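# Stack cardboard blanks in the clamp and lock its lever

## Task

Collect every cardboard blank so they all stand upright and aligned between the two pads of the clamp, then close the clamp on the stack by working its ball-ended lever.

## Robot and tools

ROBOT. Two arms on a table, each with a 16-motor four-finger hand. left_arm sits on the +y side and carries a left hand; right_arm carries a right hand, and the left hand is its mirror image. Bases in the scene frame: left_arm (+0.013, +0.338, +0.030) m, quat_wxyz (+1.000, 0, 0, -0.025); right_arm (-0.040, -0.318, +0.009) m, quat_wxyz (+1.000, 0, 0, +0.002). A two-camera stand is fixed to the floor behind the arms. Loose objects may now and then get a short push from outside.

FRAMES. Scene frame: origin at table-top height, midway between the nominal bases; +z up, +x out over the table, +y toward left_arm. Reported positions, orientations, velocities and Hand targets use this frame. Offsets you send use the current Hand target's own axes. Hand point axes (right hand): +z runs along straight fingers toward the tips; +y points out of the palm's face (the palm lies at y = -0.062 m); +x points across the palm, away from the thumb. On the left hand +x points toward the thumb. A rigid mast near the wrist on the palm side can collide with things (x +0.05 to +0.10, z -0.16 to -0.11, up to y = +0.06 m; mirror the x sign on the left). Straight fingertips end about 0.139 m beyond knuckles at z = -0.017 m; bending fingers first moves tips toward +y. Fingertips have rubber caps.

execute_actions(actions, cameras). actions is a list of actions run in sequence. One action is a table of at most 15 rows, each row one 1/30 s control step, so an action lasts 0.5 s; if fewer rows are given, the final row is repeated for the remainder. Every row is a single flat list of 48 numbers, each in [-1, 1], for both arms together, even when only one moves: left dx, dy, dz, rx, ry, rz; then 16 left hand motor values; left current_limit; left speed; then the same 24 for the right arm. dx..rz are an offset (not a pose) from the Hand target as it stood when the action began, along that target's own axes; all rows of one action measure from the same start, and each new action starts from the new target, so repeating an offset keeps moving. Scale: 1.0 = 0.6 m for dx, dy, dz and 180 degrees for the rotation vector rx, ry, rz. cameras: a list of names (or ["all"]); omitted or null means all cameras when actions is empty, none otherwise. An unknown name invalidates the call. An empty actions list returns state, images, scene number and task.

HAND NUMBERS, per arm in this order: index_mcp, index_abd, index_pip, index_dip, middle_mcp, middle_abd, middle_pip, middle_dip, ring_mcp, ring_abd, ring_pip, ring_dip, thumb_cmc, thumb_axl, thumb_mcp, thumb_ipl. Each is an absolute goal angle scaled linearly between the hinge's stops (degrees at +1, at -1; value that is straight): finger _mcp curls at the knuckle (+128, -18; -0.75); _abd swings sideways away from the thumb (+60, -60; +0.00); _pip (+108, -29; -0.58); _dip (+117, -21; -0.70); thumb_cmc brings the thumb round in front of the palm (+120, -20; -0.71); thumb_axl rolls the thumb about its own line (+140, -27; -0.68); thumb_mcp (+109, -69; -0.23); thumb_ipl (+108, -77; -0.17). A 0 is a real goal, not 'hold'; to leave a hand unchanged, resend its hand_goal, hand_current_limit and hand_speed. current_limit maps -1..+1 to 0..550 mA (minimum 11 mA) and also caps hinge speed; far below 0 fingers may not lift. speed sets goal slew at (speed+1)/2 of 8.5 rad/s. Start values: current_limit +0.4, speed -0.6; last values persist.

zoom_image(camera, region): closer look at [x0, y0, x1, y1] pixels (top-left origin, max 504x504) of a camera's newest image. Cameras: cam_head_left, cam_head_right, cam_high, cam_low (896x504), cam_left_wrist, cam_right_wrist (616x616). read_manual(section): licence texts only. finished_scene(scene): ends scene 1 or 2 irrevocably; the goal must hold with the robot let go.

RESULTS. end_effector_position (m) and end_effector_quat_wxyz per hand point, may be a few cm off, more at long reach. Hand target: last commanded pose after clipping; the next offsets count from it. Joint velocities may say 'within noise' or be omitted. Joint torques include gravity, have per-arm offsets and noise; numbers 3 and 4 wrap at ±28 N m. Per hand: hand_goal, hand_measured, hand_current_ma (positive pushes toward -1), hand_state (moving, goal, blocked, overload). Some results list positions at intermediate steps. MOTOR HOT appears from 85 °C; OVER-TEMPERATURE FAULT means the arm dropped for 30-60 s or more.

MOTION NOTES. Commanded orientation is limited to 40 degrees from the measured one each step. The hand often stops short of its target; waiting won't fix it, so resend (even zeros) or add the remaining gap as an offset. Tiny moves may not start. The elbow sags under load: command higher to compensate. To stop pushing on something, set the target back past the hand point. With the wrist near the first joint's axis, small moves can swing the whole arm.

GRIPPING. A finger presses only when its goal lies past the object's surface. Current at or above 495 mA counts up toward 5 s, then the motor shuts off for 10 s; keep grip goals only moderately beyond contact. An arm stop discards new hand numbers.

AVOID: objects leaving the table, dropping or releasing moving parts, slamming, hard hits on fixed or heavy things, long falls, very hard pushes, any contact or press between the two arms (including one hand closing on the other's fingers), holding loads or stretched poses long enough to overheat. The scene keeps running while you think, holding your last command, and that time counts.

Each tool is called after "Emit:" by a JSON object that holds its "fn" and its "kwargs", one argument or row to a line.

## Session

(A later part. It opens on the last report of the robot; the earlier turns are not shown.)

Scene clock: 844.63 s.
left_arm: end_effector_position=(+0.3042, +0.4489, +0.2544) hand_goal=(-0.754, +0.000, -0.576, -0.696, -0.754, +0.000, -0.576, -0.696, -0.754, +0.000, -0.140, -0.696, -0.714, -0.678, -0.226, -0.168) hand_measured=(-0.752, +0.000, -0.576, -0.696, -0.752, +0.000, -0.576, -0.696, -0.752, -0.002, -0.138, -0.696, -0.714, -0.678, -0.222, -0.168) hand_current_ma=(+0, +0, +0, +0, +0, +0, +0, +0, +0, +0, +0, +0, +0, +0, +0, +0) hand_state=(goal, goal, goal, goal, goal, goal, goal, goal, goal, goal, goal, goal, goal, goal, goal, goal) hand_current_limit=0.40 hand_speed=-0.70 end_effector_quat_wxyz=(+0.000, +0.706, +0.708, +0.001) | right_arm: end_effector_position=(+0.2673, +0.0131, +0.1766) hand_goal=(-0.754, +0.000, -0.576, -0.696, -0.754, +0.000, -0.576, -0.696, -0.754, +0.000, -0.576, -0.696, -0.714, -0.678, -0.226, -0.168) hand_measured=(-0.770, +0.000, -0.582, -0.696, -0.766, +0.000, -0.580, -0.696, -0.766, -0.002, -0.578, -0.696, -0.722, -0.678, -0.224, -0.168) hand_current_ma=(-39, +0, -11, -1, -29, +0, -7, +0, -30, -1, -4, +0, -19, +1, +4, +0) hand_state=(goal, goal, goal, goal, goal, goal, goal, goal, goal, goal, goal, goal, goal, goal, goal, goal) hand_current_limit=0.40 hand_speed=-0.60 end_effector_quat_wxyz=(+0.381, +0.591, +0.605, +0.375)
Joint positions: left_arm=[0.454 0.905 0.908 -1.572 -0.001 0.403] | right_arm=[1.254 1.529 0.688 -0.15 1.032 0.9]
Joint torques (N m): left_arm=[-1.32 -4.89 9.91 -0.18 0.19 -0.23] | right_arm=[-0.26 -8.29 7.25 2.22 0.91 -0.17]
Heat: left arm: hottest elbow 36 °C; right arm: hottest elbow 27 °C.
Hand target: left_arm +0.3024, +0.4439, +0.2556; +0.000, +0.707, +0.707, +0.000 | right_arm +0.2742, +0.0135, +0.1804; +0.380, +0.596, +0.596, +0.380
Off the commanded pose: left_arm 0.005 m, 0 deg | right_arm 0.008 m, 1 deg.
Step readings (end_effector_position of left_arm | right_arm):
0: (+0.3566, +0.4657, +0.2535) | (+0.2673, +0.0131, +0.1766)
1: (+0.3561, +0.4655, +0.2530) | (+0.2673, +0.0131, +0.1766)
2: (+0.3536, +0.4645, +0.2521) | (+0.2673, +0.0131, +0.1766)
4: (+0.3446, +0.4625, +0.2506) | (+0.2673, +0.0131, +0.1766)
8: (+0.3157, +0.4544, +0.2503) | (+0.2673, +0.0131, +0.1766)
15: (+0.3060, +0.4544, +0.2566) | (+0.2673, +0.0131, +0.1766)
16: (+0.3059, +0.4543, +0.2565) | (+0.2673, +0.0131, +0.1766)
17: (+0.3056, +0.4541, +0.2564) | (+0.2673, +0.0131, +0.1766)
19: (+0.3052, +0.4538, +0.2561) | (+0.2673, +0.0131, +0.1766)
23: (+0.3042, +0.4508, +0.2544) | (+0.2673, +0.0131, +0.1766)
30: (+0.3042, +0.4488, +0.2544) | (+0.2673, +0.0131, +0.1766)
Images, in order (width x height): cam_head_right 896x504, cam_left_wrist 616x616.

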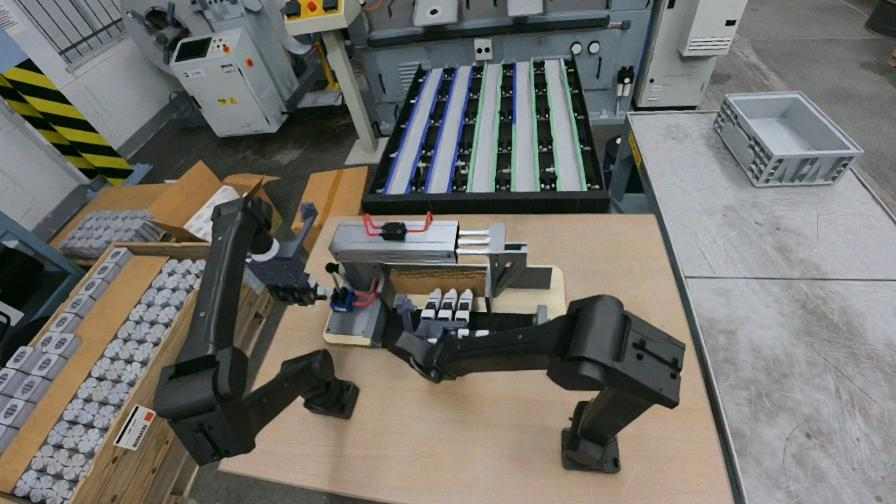

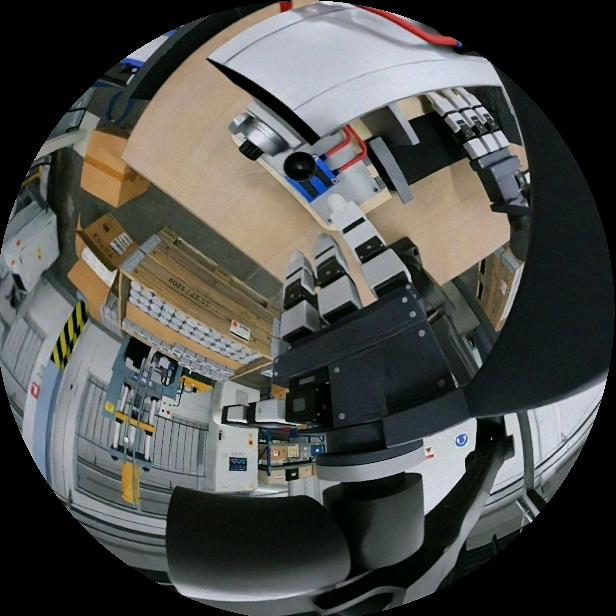

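Emit:
{"fn": "execute_actions", "kwargs": {
  "actions": [
    [[0,0.057,0,0,0,0,-0.754,0,-0.576,-0.696,-0.754,0,-0.576,-0.696,-0.754,0,-0.14,-0.696,-0.714,-0.678,-0.226,-0.168,0.4,-0.7,0,0,0,0,0,0,-0.754,0,-0.576,-0.696,-0.754,0,-0.576,-0.696,-0.754,0,-0.576,-0.696,-0.714,-0.678,-0.226,-0.168,0.4,-0.6]],
    [[0,0.02,0,0,0,0,-0.754,0,-0.576,-0.696,-0.754,0,-0.576,-0.696,-0.754,0,-0.14,-0.696,-0.714,-0.678,-0.226,-0.168,0.4,-0.7,0,0,0,0,0,0,-0.754,0,-0.576,-0.696,-0.754,0,-0.576,-0.696,-0.754,0,-0.576,-0.696,-0.714,-0.678,-0.226,-0.168,0.4,-0.6]]
  ],
  "cameras": ["cam_head_right","cam_left_wrist","cam_high"]
}}

Emit:
{"fn": "zoom_image", "kwargs": {
  "camera": "cam_head_right",
  "region": [300, 240, 380, 320]
}}

Emit:
{"fn": "zoom_image", "kwargs": {
  "camera": "cam_left_wrist",
  "region": [230, 50, 450, 270]
}}

Emit:
{"fn": "zoom_image", "kwargs": {
  "camera": "cam_high",
  "region": [220, 350, 290, 420]
}}

Scene clock: 941.33 s.
left_arm: end_effector_position=(+0.3319, +0.4421, +0.2373) hand_goal=(-0.754, +0.000, -0.576, -0.696, -0.754, +0.000, -0.576, -0.696, -0.754, +0.000, -0.140, -0.696, -0.714, -0.678, -0.226, -0.168) hand_measured=(-0.752, +0.000, -0.576, -0.696, -0.752, +0.000, -0.576, -0.696, -0.752, -0.002, -0.138, -0.696, -0.714, -0.678, -0.222, -0.168) hand_current_ma=(+0, +0, +0, +0, +0, +0, +0, +0, +0, +0, +0, +0, +0, +0, +0, +0) hand_state=(goal, goal, goal, goal, goal, goal, goal, goal, goal, goal, goal, goal, goal, goal, goal, goal) hand_current_limit=0.40 hand_speed=-0.70 end_effector_quat_wxyz=(-0.009, +0.706, +0.707, -0.021) | right_arm: end_effector_position=(+0.2673, +0.0131, +0.1766) hand_goal=(-0.754, +0.000, -0.576, -0.696, -0.754, +0.000, -0.576, -0.696, -0.754, +0.000, -0.576, -0.696, -0.714, -0.678, -0.226, -0.168) hand_measured=(-0.770, +0.000, -0.582, -0.696, -0.766, +0.000, -0.580, -0.696, -0.766, -0.002, -0.578, -0.696, -0.722, -0.678, -0.224, -0.168) hand_current_ma=(-39, +0, -11, -1, -29, +0, -7, +0, -30, -1, -4, +0, -19, +1, +4, +0) hand_state=(goal, goal, goal, goal, goal, goal, goal, goal, goal, goal, goal, goal, goal, goal, goal, goal) hand_current_limit=0.40 hand_speed=-0.60 end_effector_quat_wxyz=(+0.381, +0.591, +0.605, +0.375)
Joint positions: left_arm=[0.387 1.009 0.932 -1.539 0.002 0.336] | right_arm=[1.254 1.529 0.688 -0.15 1.032 0.9]
Joint torques (N m): left_arm=[-1.44 -4.78 13.67 0.4 0.11 -0.22] | right_arm=[-1.03 -8.64 7.69 2.21 0.89 -0.19]
Heat: left arm: hottest elbow 32 °C; right arm: hottest elbow 27 °C.
Hand target: left_arm +0.3486, +0.4438, +0.2555; +0.000, +0.707, +0.707, +0.000 | right_arm +0.2742, +0.0135, +0.1804; +0.380, +0.596, +0.596, +0.380
Off the commanded pose: left_arm 0.025 m, 3 deg | right_arm 0.008 m, 1 deg.
Step readings (end_effector_position of left_arm | right_arm):
0: (+0.3042, +0.4489, +0.2544) | (+0.2673, +0.0131, +0.1766)
1: (+0.3042, +0.4487, +0.2544) | (+0.2673, +0.0131, +0.1766)
2: (+0.3045, +0.4483, +0.2541) | (+0.2673, +0.0131, +0.1766)
4: (+0.3072, +0.4453, +0.2510) | (+0.2673, +0.0131, +0.1766)
8: (+0.3164, +0.4397, +0.2391) | (+0.2673, +0.0131, +0.1766)
15: (+0.3199, +0.4408, +0.2334) | (+0.2673, +0.0131, +0.1766)
16: (+0.3202, +0.4410, +0.2339) | (+0.2673, +0.0131, +0.1766)
17: (+0.3206, +0.4410, +0.2344) | (+0.2673, +0.0131, +0.1766)
19: (+0.3231, +0.4413, +0.2363) | (+0.2673, +0.0131, +0.1766)
23: (+0.3301, +0.4417, +0.2389) | (+0.2673, +0.0131, +0.1766)
30: (+0.3319, +0.4421, +0.2373) | (+0.2673, +0.0131, +0.1766)
Images, in order (width x height): cam_head_right 896x504, cam_high 896x504, cam_left_wrist 616x616.

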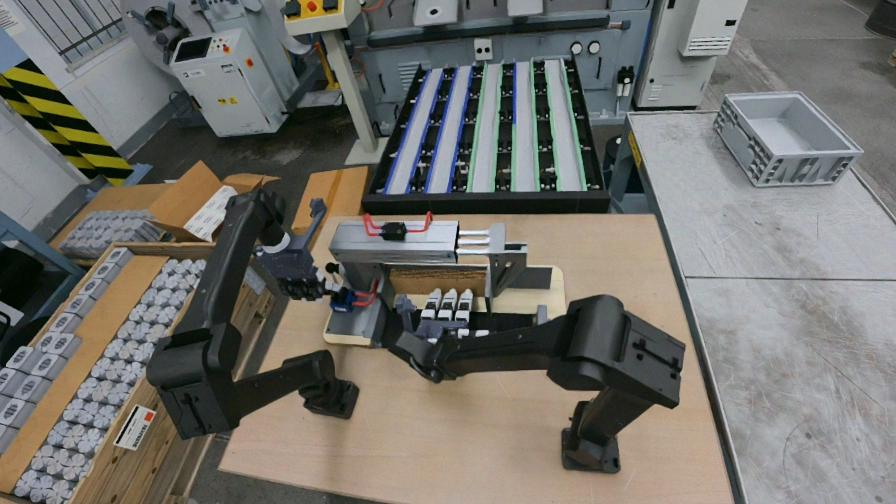

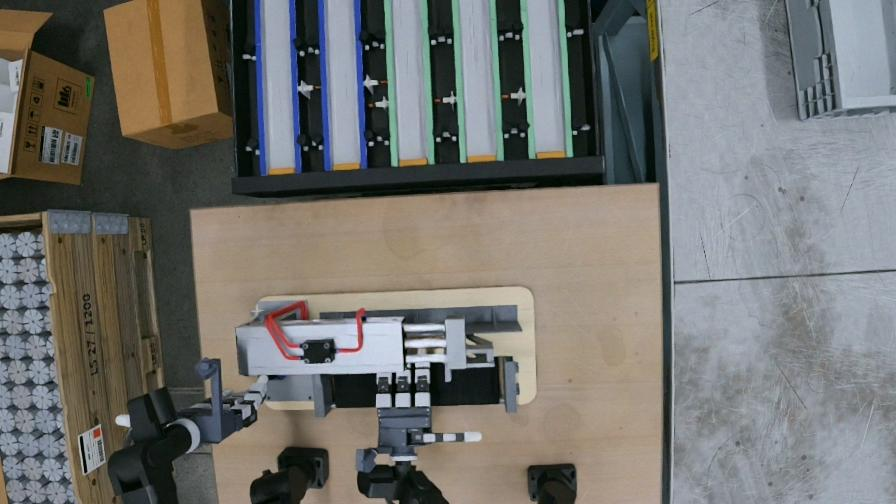

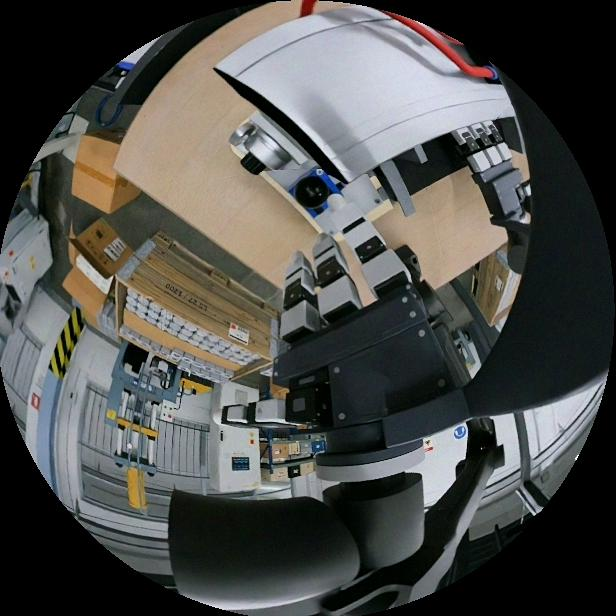

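Scaled by 6.300 from the camera's 896x504 image, which has a finer 1280x720 frame.

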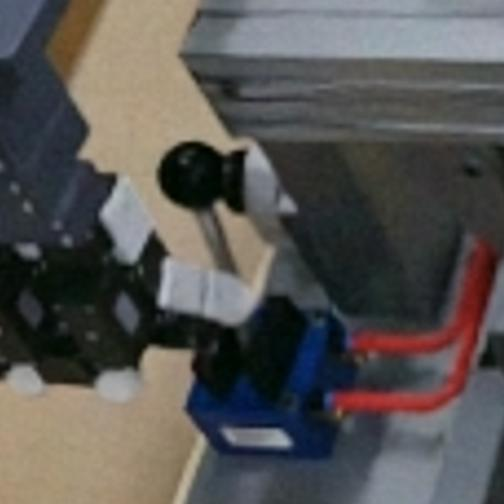

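Scaled by 2.291 from the camera's 616x616 image, which has a finer 880x880 frame.

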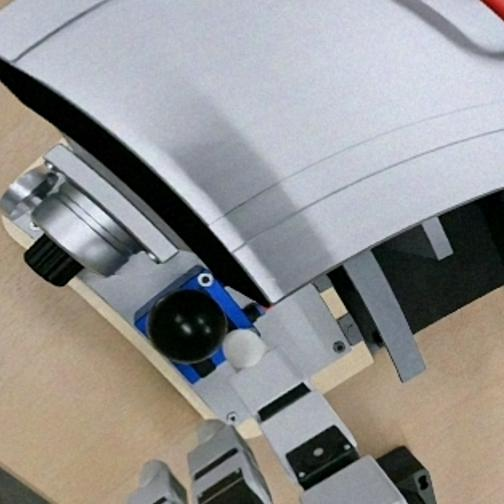

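Scaled by 7.200 from the camera's 896x504 image, which has a finer 1280x720 frame.

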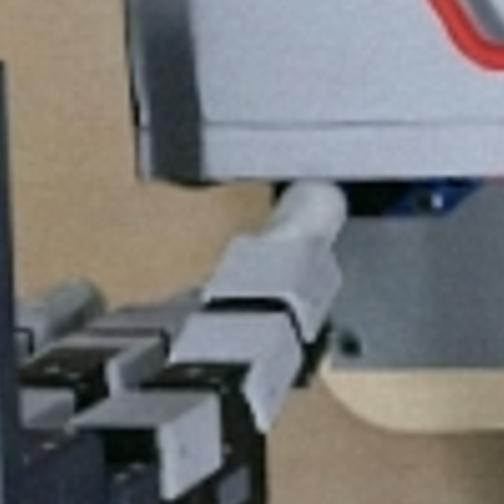

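Emit:
{"fn": "execute_actions", "kwargs": {
  "actions": [
    [[0.02,-0.01,-0.02,0,0,0,-0.754,0,-0.576,-0.696,-0.754,0,-0.576,-0.696,-0.754,0,-0.14,-0.696,-0.714,-0.678,-0.226,-0.168,0.4,-0.7,0,0,0,0,0,0,-0.754,0,-0.576,-0.696,-0.754,0,-0.576,-0.696,-0.754,0,-0.576,-0.696,-0.714,-0.678,-0.226,-0.168,0.4,-0.6]],
    [[0,0.04,0,0,0,0,-0.754,0,-0.576,-0.696,-0.754,0,-0.576,-0.696,-0.754,0,-0.14,-0.696,-0.714,-0.678,-0.226,-0.168,0.4,-0.7,0,0,0,0,0,0,-0.754,0,-0.576,-0.696,-0.754,0,-0.576,-0.696,-0.754,0,-0.576,-0.696,-0.714,-0.678,-0.226,-0.168,0.4,-0.6]]
  ],
  "cameras": ["cam_head_right","cam_left_wrist"]
}}

Emit:
{"fn": "zoom_image", "kwargs": {
  "camera": "cam_head_right",
  "region": [300, 240, 380, 320]
}}

Emit:
{"fn": "zoom_image", "kwargs": {
  "camera": "cam_left_wrist",
  "region": [230, 50, 450, 270]
}}

Scene clock: 972.20 s.
left_arm: end_effector_position=(+0.3484, +0.4537, +0.2480) hand_goal=(-0.754, +0.000, -0.576, -0.696, -0.754, +0.000, -0.576, -0.696, -0.754, +0.000, -0.140, -0.696, -0.714, -0.678, -0.226, -0.168) hand_measured=(-0.752, +0.000, -0.576, -0.696, -0.752, +0.000, -0.576, -0.696, -0.776, +0.004, -0.150, -0.700, -0.714, -0.678, -0.222, -0.168) hand_current_ma=(+0, +0, +0, +0, +0, +0, +0, +0, -9, +0, -2, +0, +0, +0, +0, +0) hand_state=(goal, goal, goal, goal, goal, goal, goal, goal, blocked, goal, goal, goal, goal, goal, goal, goal) hand_current_limit=0.40 hand_speed=-0.70 end_effector_quat_wxyz=(-0.010, +0.707, +0.707, -0.022) | right_arm: end_effector_position=(+0.2673, +0.0131, +0.1766) hand_goal=(-0.754, +0.000, -0.576, -0.696, -0.754, +0.000, -0.576, -0.696, -0.754, +0.000, -0.576, -0.696, -0.714, -0.678, -0.226, -0.168) hand_measured=(-0.770, +0.000, -0.582, -0.696, -0.766, +0.000, -0.580, -0.696, -0.766, -0.002, -0.578, -0.696, -0.722, -0.678, -0.224, -0.168) hand_current_ma=(-39, +0, -11, -1, -29, +0, -7, +0, -30, -1, -4, +0, -19, +1, +4, +0) hand_state=(goal, goal, goal, goal, goal, goal, goal, goal, goal, goal, goal, goal, goal, goal, goal, goal) hand_current_limit=0.40 hand_speed=-0.60 end_effector_quat_wxyz=(+0.381, +0.591, +0.605, +0.375)
Joint positions: left_arm=[0.408 1.064 0.997 -1.551 0.001 0.358] | right_arm=[1.254 1.529 0.688 -0.15 1.032 0.9]
Joint torques (N m): left_arm=[-1.38 -5.48 14.06 0.4 0.17 -0.24] | right_arm=[-0.56 -8.64 7.73 2.07 0.94 -0.17]
Heat: left arm: hottest elbow 35 °C; right arm: hottest elbow 27 °C.
Hand target: left_arm +0.3665, +0.4558, +0.2674; +0.000, +0.707, +0.707, -0.001 | right_arm +0.2742, +0.0135, +0.1804; +0.380, +0.596, +0.596, +0.380
Off the commanded pose: left_arm 0.027 m, 3 deg | right_arm 0.008 m, 1 deg.
Step readings (end_effector_position of left_arm | right_arm):
0: (+0.3319, +0.4421, +0.2373) | (+0.2673, +0.0131, +0.1766)
1: (+0.3320, +0.4422, +0.2375) | (+0.2673, +0.0131, +0.1766)
2: (+0.3322, +0.4423, +0.2379) | (+0.2673, +0.0131, +0.1766)
4: (+0.3332, +0.4428, +0.2402) | (+0.2673, +0.0131, +0.1766)
8: (+0.3350, +0.4465, +0.2473) | (+0.2673, +0.0131, +0.1766)
15: (+0.3347, +0.4487, +0.2496) | (+0.2673, +0.0131, +0.1766)
16: (+0.3347, +0.4487, +0.2497) | (+0.2673, +0.0131, +0.1766)
17: (+0.3352, +0.4489, +0.2498) | (+0.2673, +0.0131, +0.1766)
19: (+0.3388, +0.4503, +0.2508) | (+0.2673, +0.0131, +0.1766)
23: (+0.3471, +0.4534, +0.2505) | (+0.2673, +0.0131, +0.1766)
30: (+0.3484, +0.4537, +0.2480) | (+0.2673, +0.0131, +0.1766)
Images, in order (width x height): cam_head_right 896x504, cam_left_wrist 616x616.

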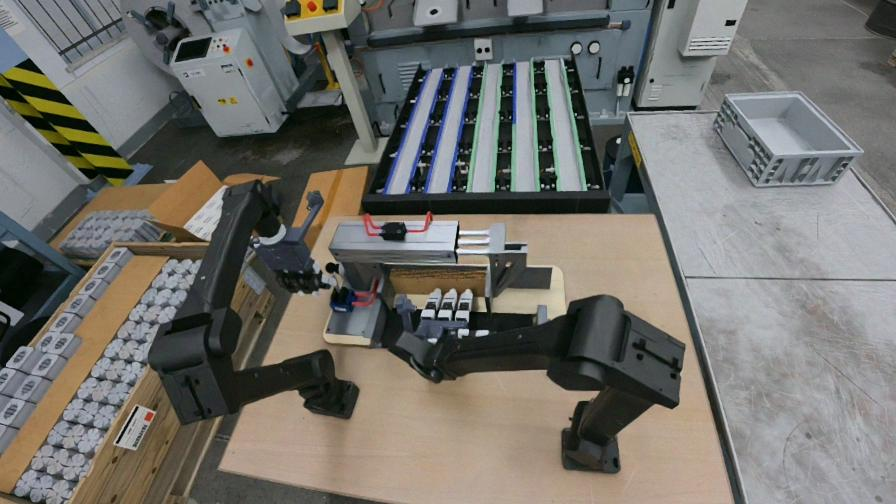

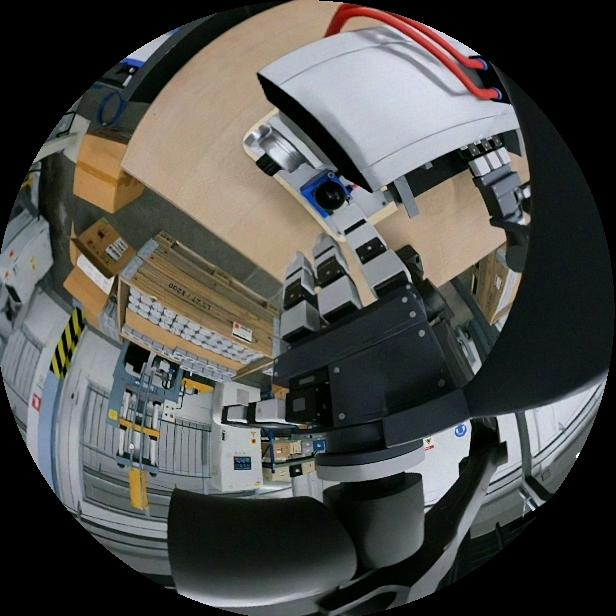

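Scaled by 6.300 from the camera's 896x504 image, which has a finer 1280x720 frame.

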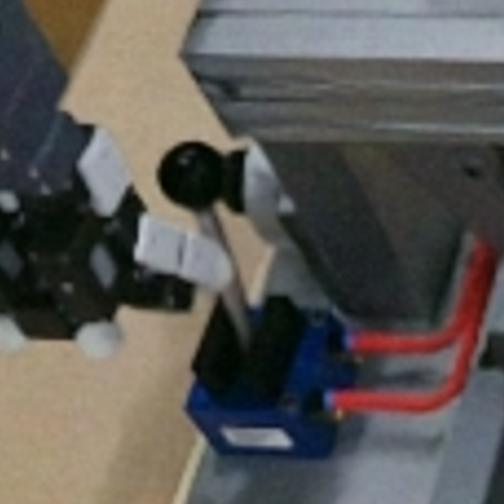

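Scaled by 2.291 from the camera's 616x616 image, which has a finer 880x880 frame.

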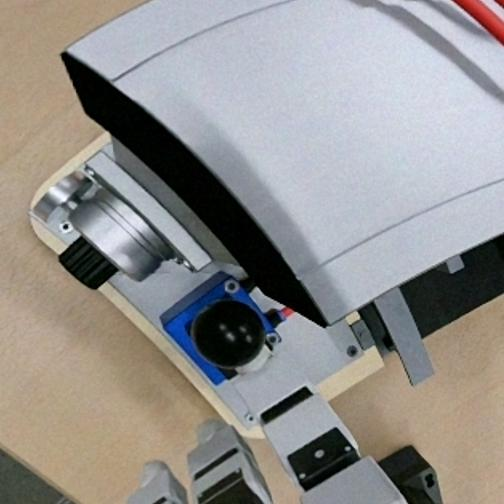

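Emit:
{"fn": "execute_actions", "kwargs": {
  "actions": [
    [[0,0.03,0,0,0,0,-0.754,0,-0.576,-0.696,-0.754,0,-0.576,-0.696,-0.754,0,-0.14,-0.696,-0.714,-0.678,-0.226,-0.168,0.4,-0.7,0,0,0,0,0,0,-0.754,0,-0.576,-0.696,-0.754,0,-0.576,-0.696,-0.754,0,-0.576,-0.696,-0.714,-0.678,-0.226,-0.168,0.4,-0.6]]
  ],
  "cameras": ["cam_head_right","cam_left_wrist"]
}}

Emit:
{"fn": "zoom_image", "kwargs": {
  "camera": "cam_head_right",
  "region": [300, 240, 380, 320]
}}

Emit:
{"fn": "zoom_image", "kwargs": {
  "camera": "cam_left_wrist",
  "region": [230, 50, 450, 270]
}}

Scene clock: 985.83 s.
left_arm: end_effector_position=(+0.3610, +0.4514, +0.2473) hand_goal=(-0.754, +0.000, -0.576, -0.696, -0.754, +0.000, -0.576, -0.696, -0.754, +0.000, -0.140, -0.696, -0.714, -0.678, -0.226, -0.168) hand_measured=(-0.752, +0.000, -0.576, -0.696, -0.752, +0.000, -0.576, -0.696, -0.816, +0.006, -0.174, -0.714, -0.714, -0.678, -0.222, -0.168) hand_current_ma=(+0, +0, +0, +0, +0, +0, +0, +0, -69, +1, -19, -5, +0, +0, +0, +0) hand_state=(goal, goal, goal, goal, goal, goal, goal, goal, blocked, goal, blocked, goal, goal, goal, goal, goal) hand_current_limit=0.40 hand_speed=-0.70 end_effector_quat_wxyz=(-0.013, +0.713, +0.701, -0.027) | right_arm: end_effector_position=(+0.2673, +0.0131, +0.1766) hand_goal=(-0.754, +0.000, -0.576, -0.696, -0.754, +0.000, -0.576, -0.696, -0.754, +0.000, -0.576, -0.696, -0.714, -0.678, -0.226, -0.168) hand_measured=(-0.770, +0.000, -0.582, -0.696, -0.766, +0.000, -0.580, -0.696, -0.766, -0.002, -0.578, -0.696, -0.722, -0.678, -0.224, -0.168) hand_current_ma=(-39, +0, -11, -1, -29, +0, -7, +0, -30, -1, -4, +0, -19, +1, +4, +0) hand_state=(goal, goal, goal, goal, goal, goal, goal, goal, goal, goal, goal, goal, goal, goal, goal, goal) hand_current_limit=0.40 hand_speed=-0.60 end_effector_quat_wxyz=(+0.381, +0.591, +0.605, +0.375)
Joint positions: left_arm=[0.388 1.104 1.025 -1.551 -0.001 0.355] | right_arm=[1.254 1.529 0.688 -0.15 1.032 0.9]
Joint torques (N m): left_arm=[-1.49 -5.54 14.43 0.81 0.23 -0.4] | right_arm=[-0.26 -8.29 7.69 2.25 0.91 -0.17]
Heat: left arm: hottest elbow 36 °C; right arm: hottest elbow 27 °C.
Hand target: left_arm +0.3846, +0.4558, +0.2675; +0.000, +0.707, +0.707, +0.000 | right_arm +0.2742, +0.0135, +0.1804; +0.380, +0.596, +0.596, +0.380
Off the commanded pose: left_arm 0.031 m, 3 deg | right_arm 0.008 m, 1 deg.
Step readings (end_effector_position of left_arm | right_arm):
0: (+0.3484, +0.4537, +0.2480) | (+0.2673, +0.0131, +0.1766)
1: (+0.3485, +0.4536, +0.2482) | (+0.2673, +0.0131, +0.1766)
2: (+0.3491, +0.4536, +0.2484) | (+0.2673, +0.0131, +0.1766)
4: (+0.3525, +0.4529, +0.2491) | (+0.2673, +0.0131, +0.1766)
8: (+0.3596, +0.4519, +0.2493) | (+0.2673, +0.0131, +0.1766)
15: (+0.3610, +0.4514, +0.2473) | (+0.2673, +0.0131, +0.1766)
Images, in order (width x height): cam_head_right 896x504, cam_left_wrist 616x616.

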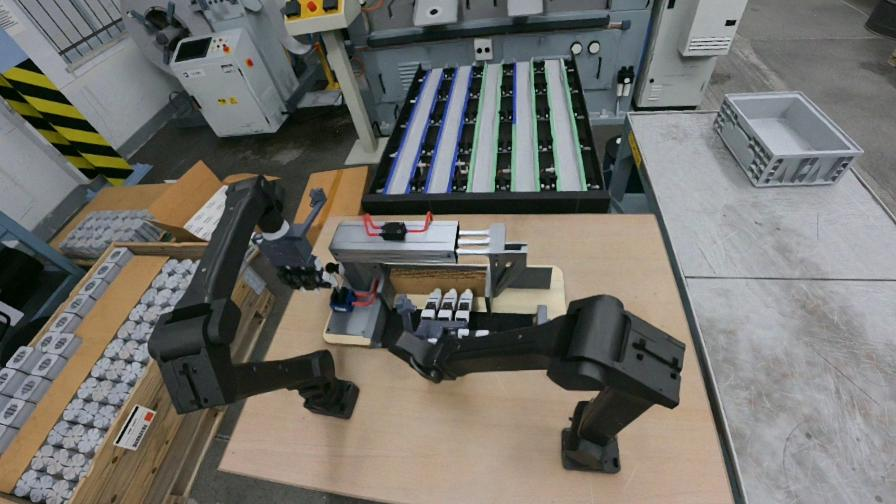

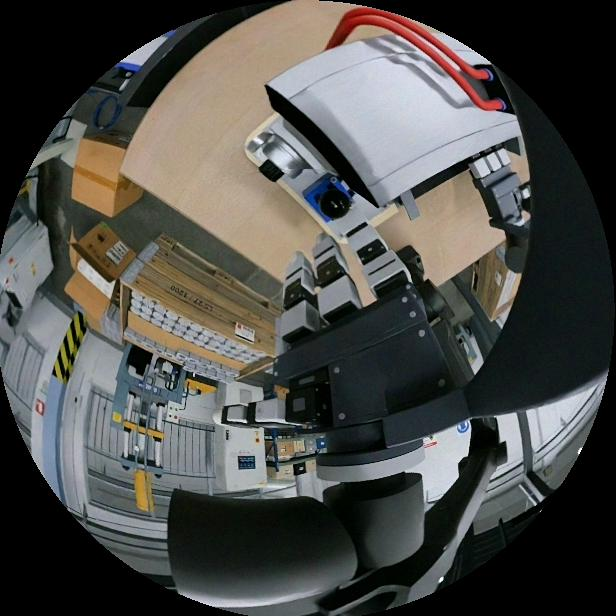

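Scaled by 6.300 from the camera's 896x504 image, which has a finer 1280x720 frame.

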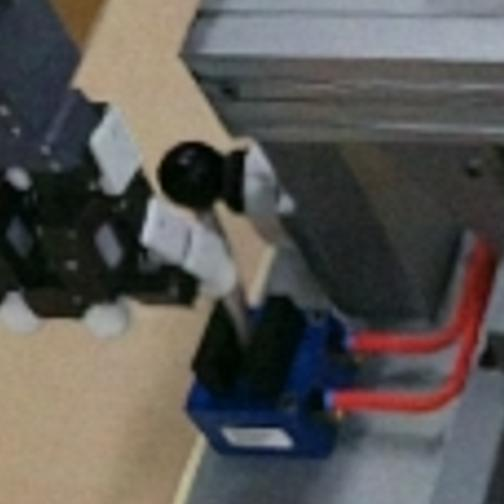

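Scaled by 2.291 from the camera's 616x616 image, which has a finer 880x880 frame.

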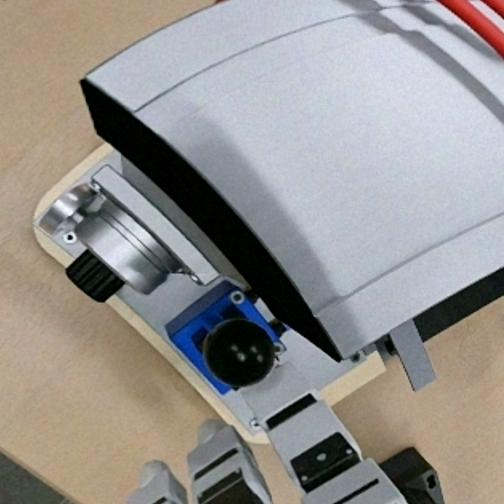

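Emit:
{"fn": "execute_actions", "kwargs": {
  "actions": [
    [[0,-0.1,0,0,0,0,-0.754,0,-0.576,-0.696,-0.754,0,-0.576,-0.696,-0.754,0,-0.14,-0.696,-0.714,-0.678,-0.226,-0.168,0.4,-0.7,0,-0.018,-0.038,0,0,0,-0.754,0,-0.576,-0.696,-0.754,0,-0.576,-0.696,-0.754,0,-0.576,-0.696,-0.714,-0.678,-0.226,-0.168,0.4,-0.6]],
    [[0,-0.1,-0.1,0,0,0,-0.754,0,-0.576,-0.696,-0.754,0,-0.576,-0.696,-0.754,0,-0.14,-0.696,-0.714,-0.678,-0.226,-0.168,0.4,-0.7,0,-0.0353,-0.0755,0,0,0,-0.754,0,-0.576,-0.696,-0.754,0,-0.576,-0.696,-0.754,0,-0.576,-0.696,-0.714,-0.678,-0.226,-0.168,0.4,-0.6]],
    [[0,0,-0.1,0,0,0,-0.754,0,-0.576,-0.696,-0.754,0,-0.576,-0.696,-0.754,0,-0.14,-0.696,-0.714,-0.678,-0.226,-0.168,0.4,-0.7,0,0.0625,-0.1027,0,0,0,-0.754,0,-0.576,-0.696,-0.754,0,-0.576,-0.696,-0.754,0,-0.576,-0.696,-0.714,-0.678,-0.226,-0.168,0.4,-0.6]]
  ],
  "cameras": ["all"]
}}

Emit:
{"fn": "zoom_image", "kwargs": {
  "camera": "cam_head_right",
  "region": [300, 240, 540, 360]
}}

Emit:
{"fn": "zoom_image", "kwargs": {
  "camera": "cam_right_wrist",
  "region": [180, 120, 410, 350]
}}

Emit:
{"fn": "zoom_image", "kwargs": {
  "camera": "cam_head_left",
  "region": [310, 240, 550, 360]
}}

Scene clock: 1009.80 s.
left_arm: end_effector_position=(+0.2640, +0.4521, +0.3697) hand_goal=(-0.754, +0.000, -0.576, -0.696, -0.754, +0.000, -0.576, -0.696, -0.754, +0.000, -0.140, -0.696, -0.714, -0.678, -0.226, -0.168) hand_measured=(-0.752, +0.000, -0.576, -0.696, -0.752, +0.000, -0.576, -0.696, -0.754, +0.002, -0.144, -0.700, -0.714, -0.678, -0.222, -0.168) hand_current_ma=(+0, +0, +0, +0, +0, +0, +0, +0, +0, +0, +0, +0, +0, +0, +0, +0) hand_state=(goal, goal, goal, goal, goal, goal, goal, goal, goal, goal, goal, goal, goal, goal, goal, goal) hand_current_limit=0.40 hand_speed=-0.70 end_effector_quat_wxyz=(+0.035, +0.705, +0.700, +0.108) | right_arm: end_effector_position=(+0.1627, -0.0036, +0.2319) hand_goal=(-0.754, +0.000, -0.576, -0.696, -0.754, +0.000, -0.576, -0.696, -0.754, +0.000, -0.576, -0.696, -0.714, -0.678, -0.226, -0.168) hand_measured=(-0.768, +0.000, -0.582, -0.696, -0.766, +0.002, -0.580, -0.696, -0.766, +0.000, -0.578, -0.696, -0.722, -0.678, -0.224, -0.168) hand_current_ma=(-39, +0, -11, -1, -30, +2, -7, +0, -30, +0, -4, +0, -20, +1, +4, +0) hand_state=(goal, goal, goal, goal, goal, goal, goal, goal, goal, goal, goal, goal, goal, goal, goal, goal) hand_current_limit=0.40 hand_speed=-0.60 end_effector_quat_wxyz=(+0.389, +0.590, +0.600, +0.375)
Joint positions: left_arm=[0.569 0.705 1.061 -1.699 0.012 0.525] | right_arm=[1.539 1.4 0.774 -0.908 1.141 1.504]
Joint torques (N m): left_arm=[1.32 -0.97 13.38 0.38 0.23 0.01] | right_arm=[1.26 -5.83 10.67 -0.29 0.98 0]
Heat: left arm: hottest elbow 36 °C; right arm: hottest elbow 28 °C.
Hand target: left_arm +0.2646, +0.4560, +0.3876; +0.000, +0.707, +0.707, +0.000 | right_arm +0.1589, +0.0134, +0.2402; +0.380, +0.596, +0.596, +0.380
Off the commanded pose: left_arm 0.018 m, 13 deg | right_arm 0.019 m, 2 deg.
joint sent to its limit (left arm) — joint 4 (wrist pitch), lower limit. The joint targets are off in orientation, not in position.
Step readings (end_effector_position of left_arm | right_arm):
0: (+0.3610, +0.4514, +0.2473) | (+0.2673, +0.0131, +0.1766)
1: (+0.3608, +0.4514, +0.2474) | (+0.2672, +0.0130, +0.1767)
2: (+0.3601, +0.4512, +0.2481) | (+0.2672, +0.0125, +0.1769)
4: (+0.3554, +0.4508, +0.2502) | (+0.2651, +0.0108, +0.1776)
8: (+0.3378, +0.4518, +0.2614) | (+0.2587, +0.0101, +0.1768)
15: (+0.3286, +0.4537, +0.2719) | (+0.2529, +0.0104, +0.1748)
16: (+0.3280, +0.4536, +0.2717) | (+0.2525, +0.0098, +0.1748)
17: (+0.3246, +0.4528, +0.2719) | (+0.2498, +0.0092, +0.1755)
19: (+0.3116, +0.4530, +0.2766) | (+0.2411, +0.0076, +0.1767)
23: (+0.2809, +0.4542, +0.3008) | (+0.2156, +0.0145, +0.1734)
30: (+0.2633, +0.4528, +0.3184) | (+0.2011, +0.0098, +0.1691)
31: (+0.2633, +0.4529, +0.3183) | (+0.2009, +0.0081, +0.1688)
32: (+0.2634, +0.4530, +0.3183) | (+0.1992, +0.0065, +0.1702)
34: (+0.2635, +0.4527, +0.3233) | (+0.1930, +0.0012, +0.1785)
38: (+0.2639, +0.4523, +0.3496) | (+0.1749, -0.0010, +0.2050)
45: (+0.2632, +0.4518, +0.3707) | (+0.1633, +0.0048, +0.2318)

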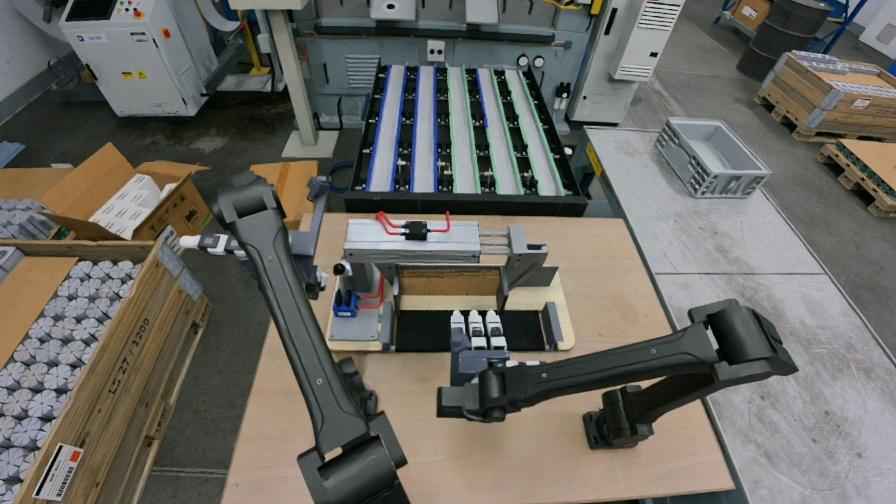

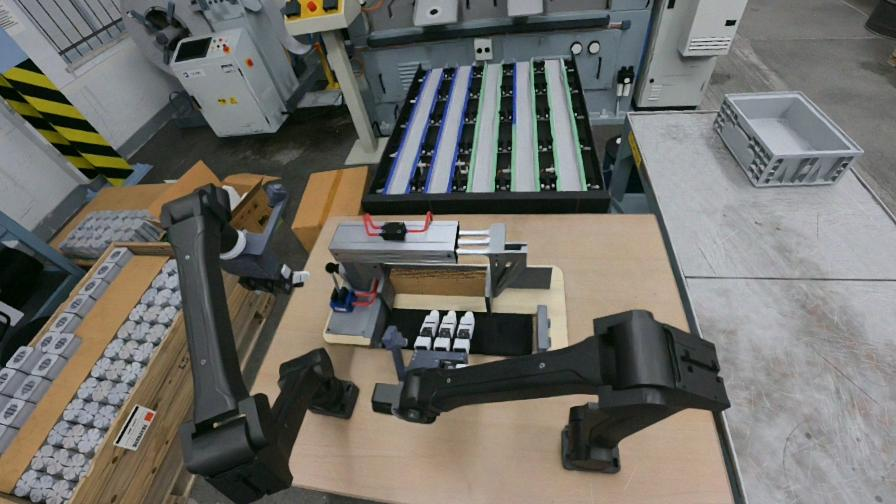

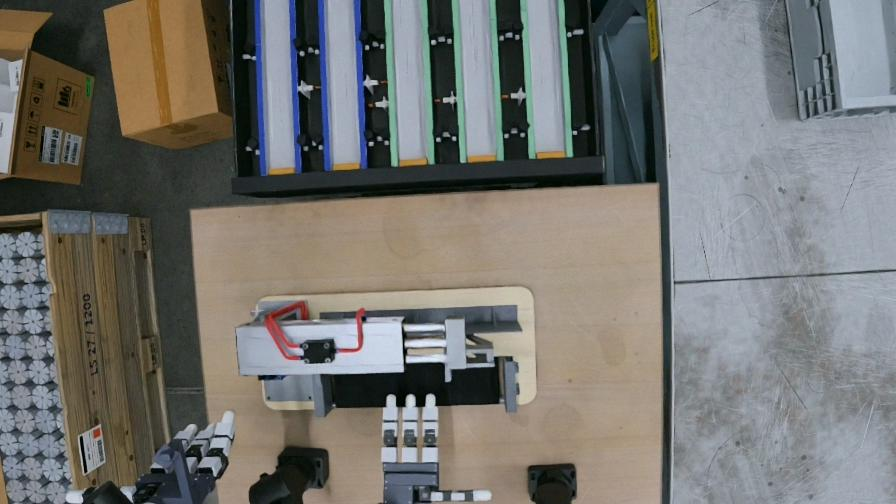

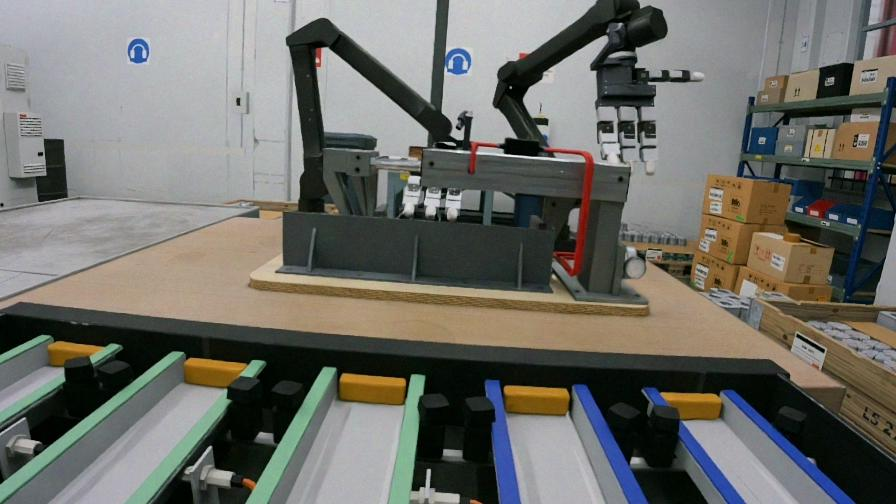

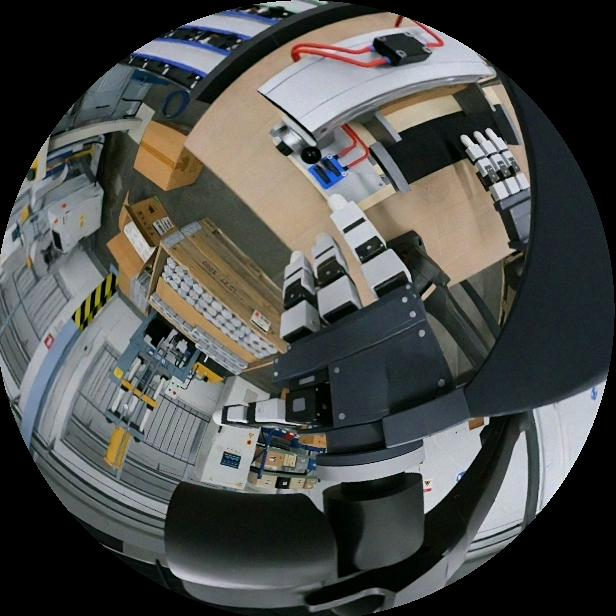

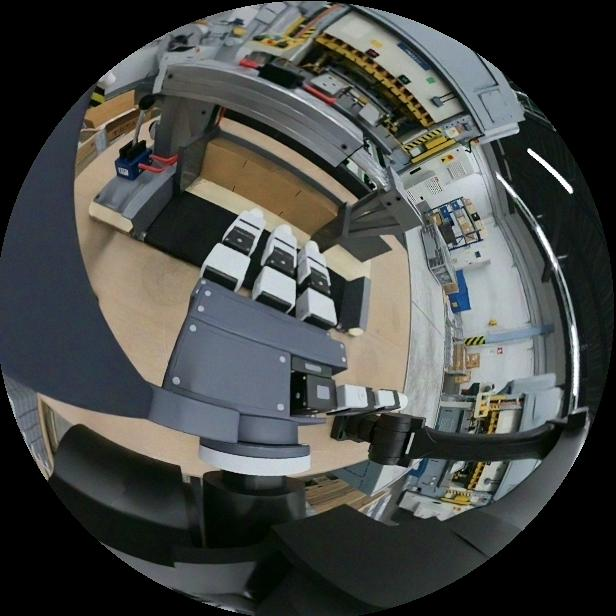

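Scaled by 2.100 from the camera's 896x504 image, which has a finer 1280x720 frame.

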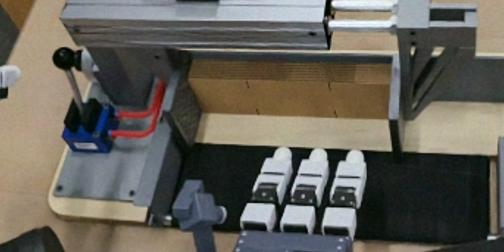

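Scaled by 2.191 from the camera's 616x616 image, which has a finer 880x880 frame.

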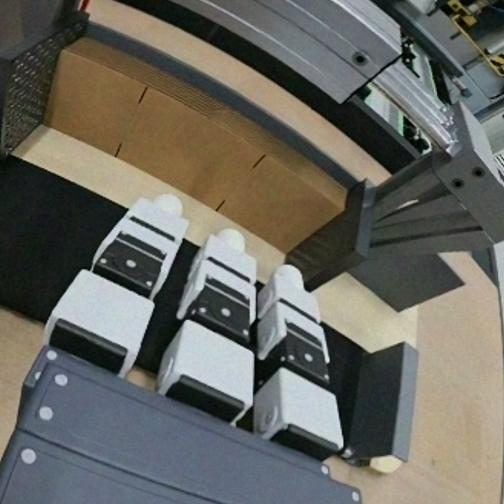

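Scaled by 2.100 from the camera's 896x504 image, which has a finer 1280x720 frame.

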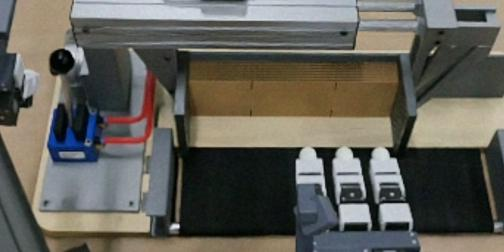

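Emit:
{"fn": "finished_scene", "kwargs": {
  "scene": 1
}}

The scene is finished: the task was done.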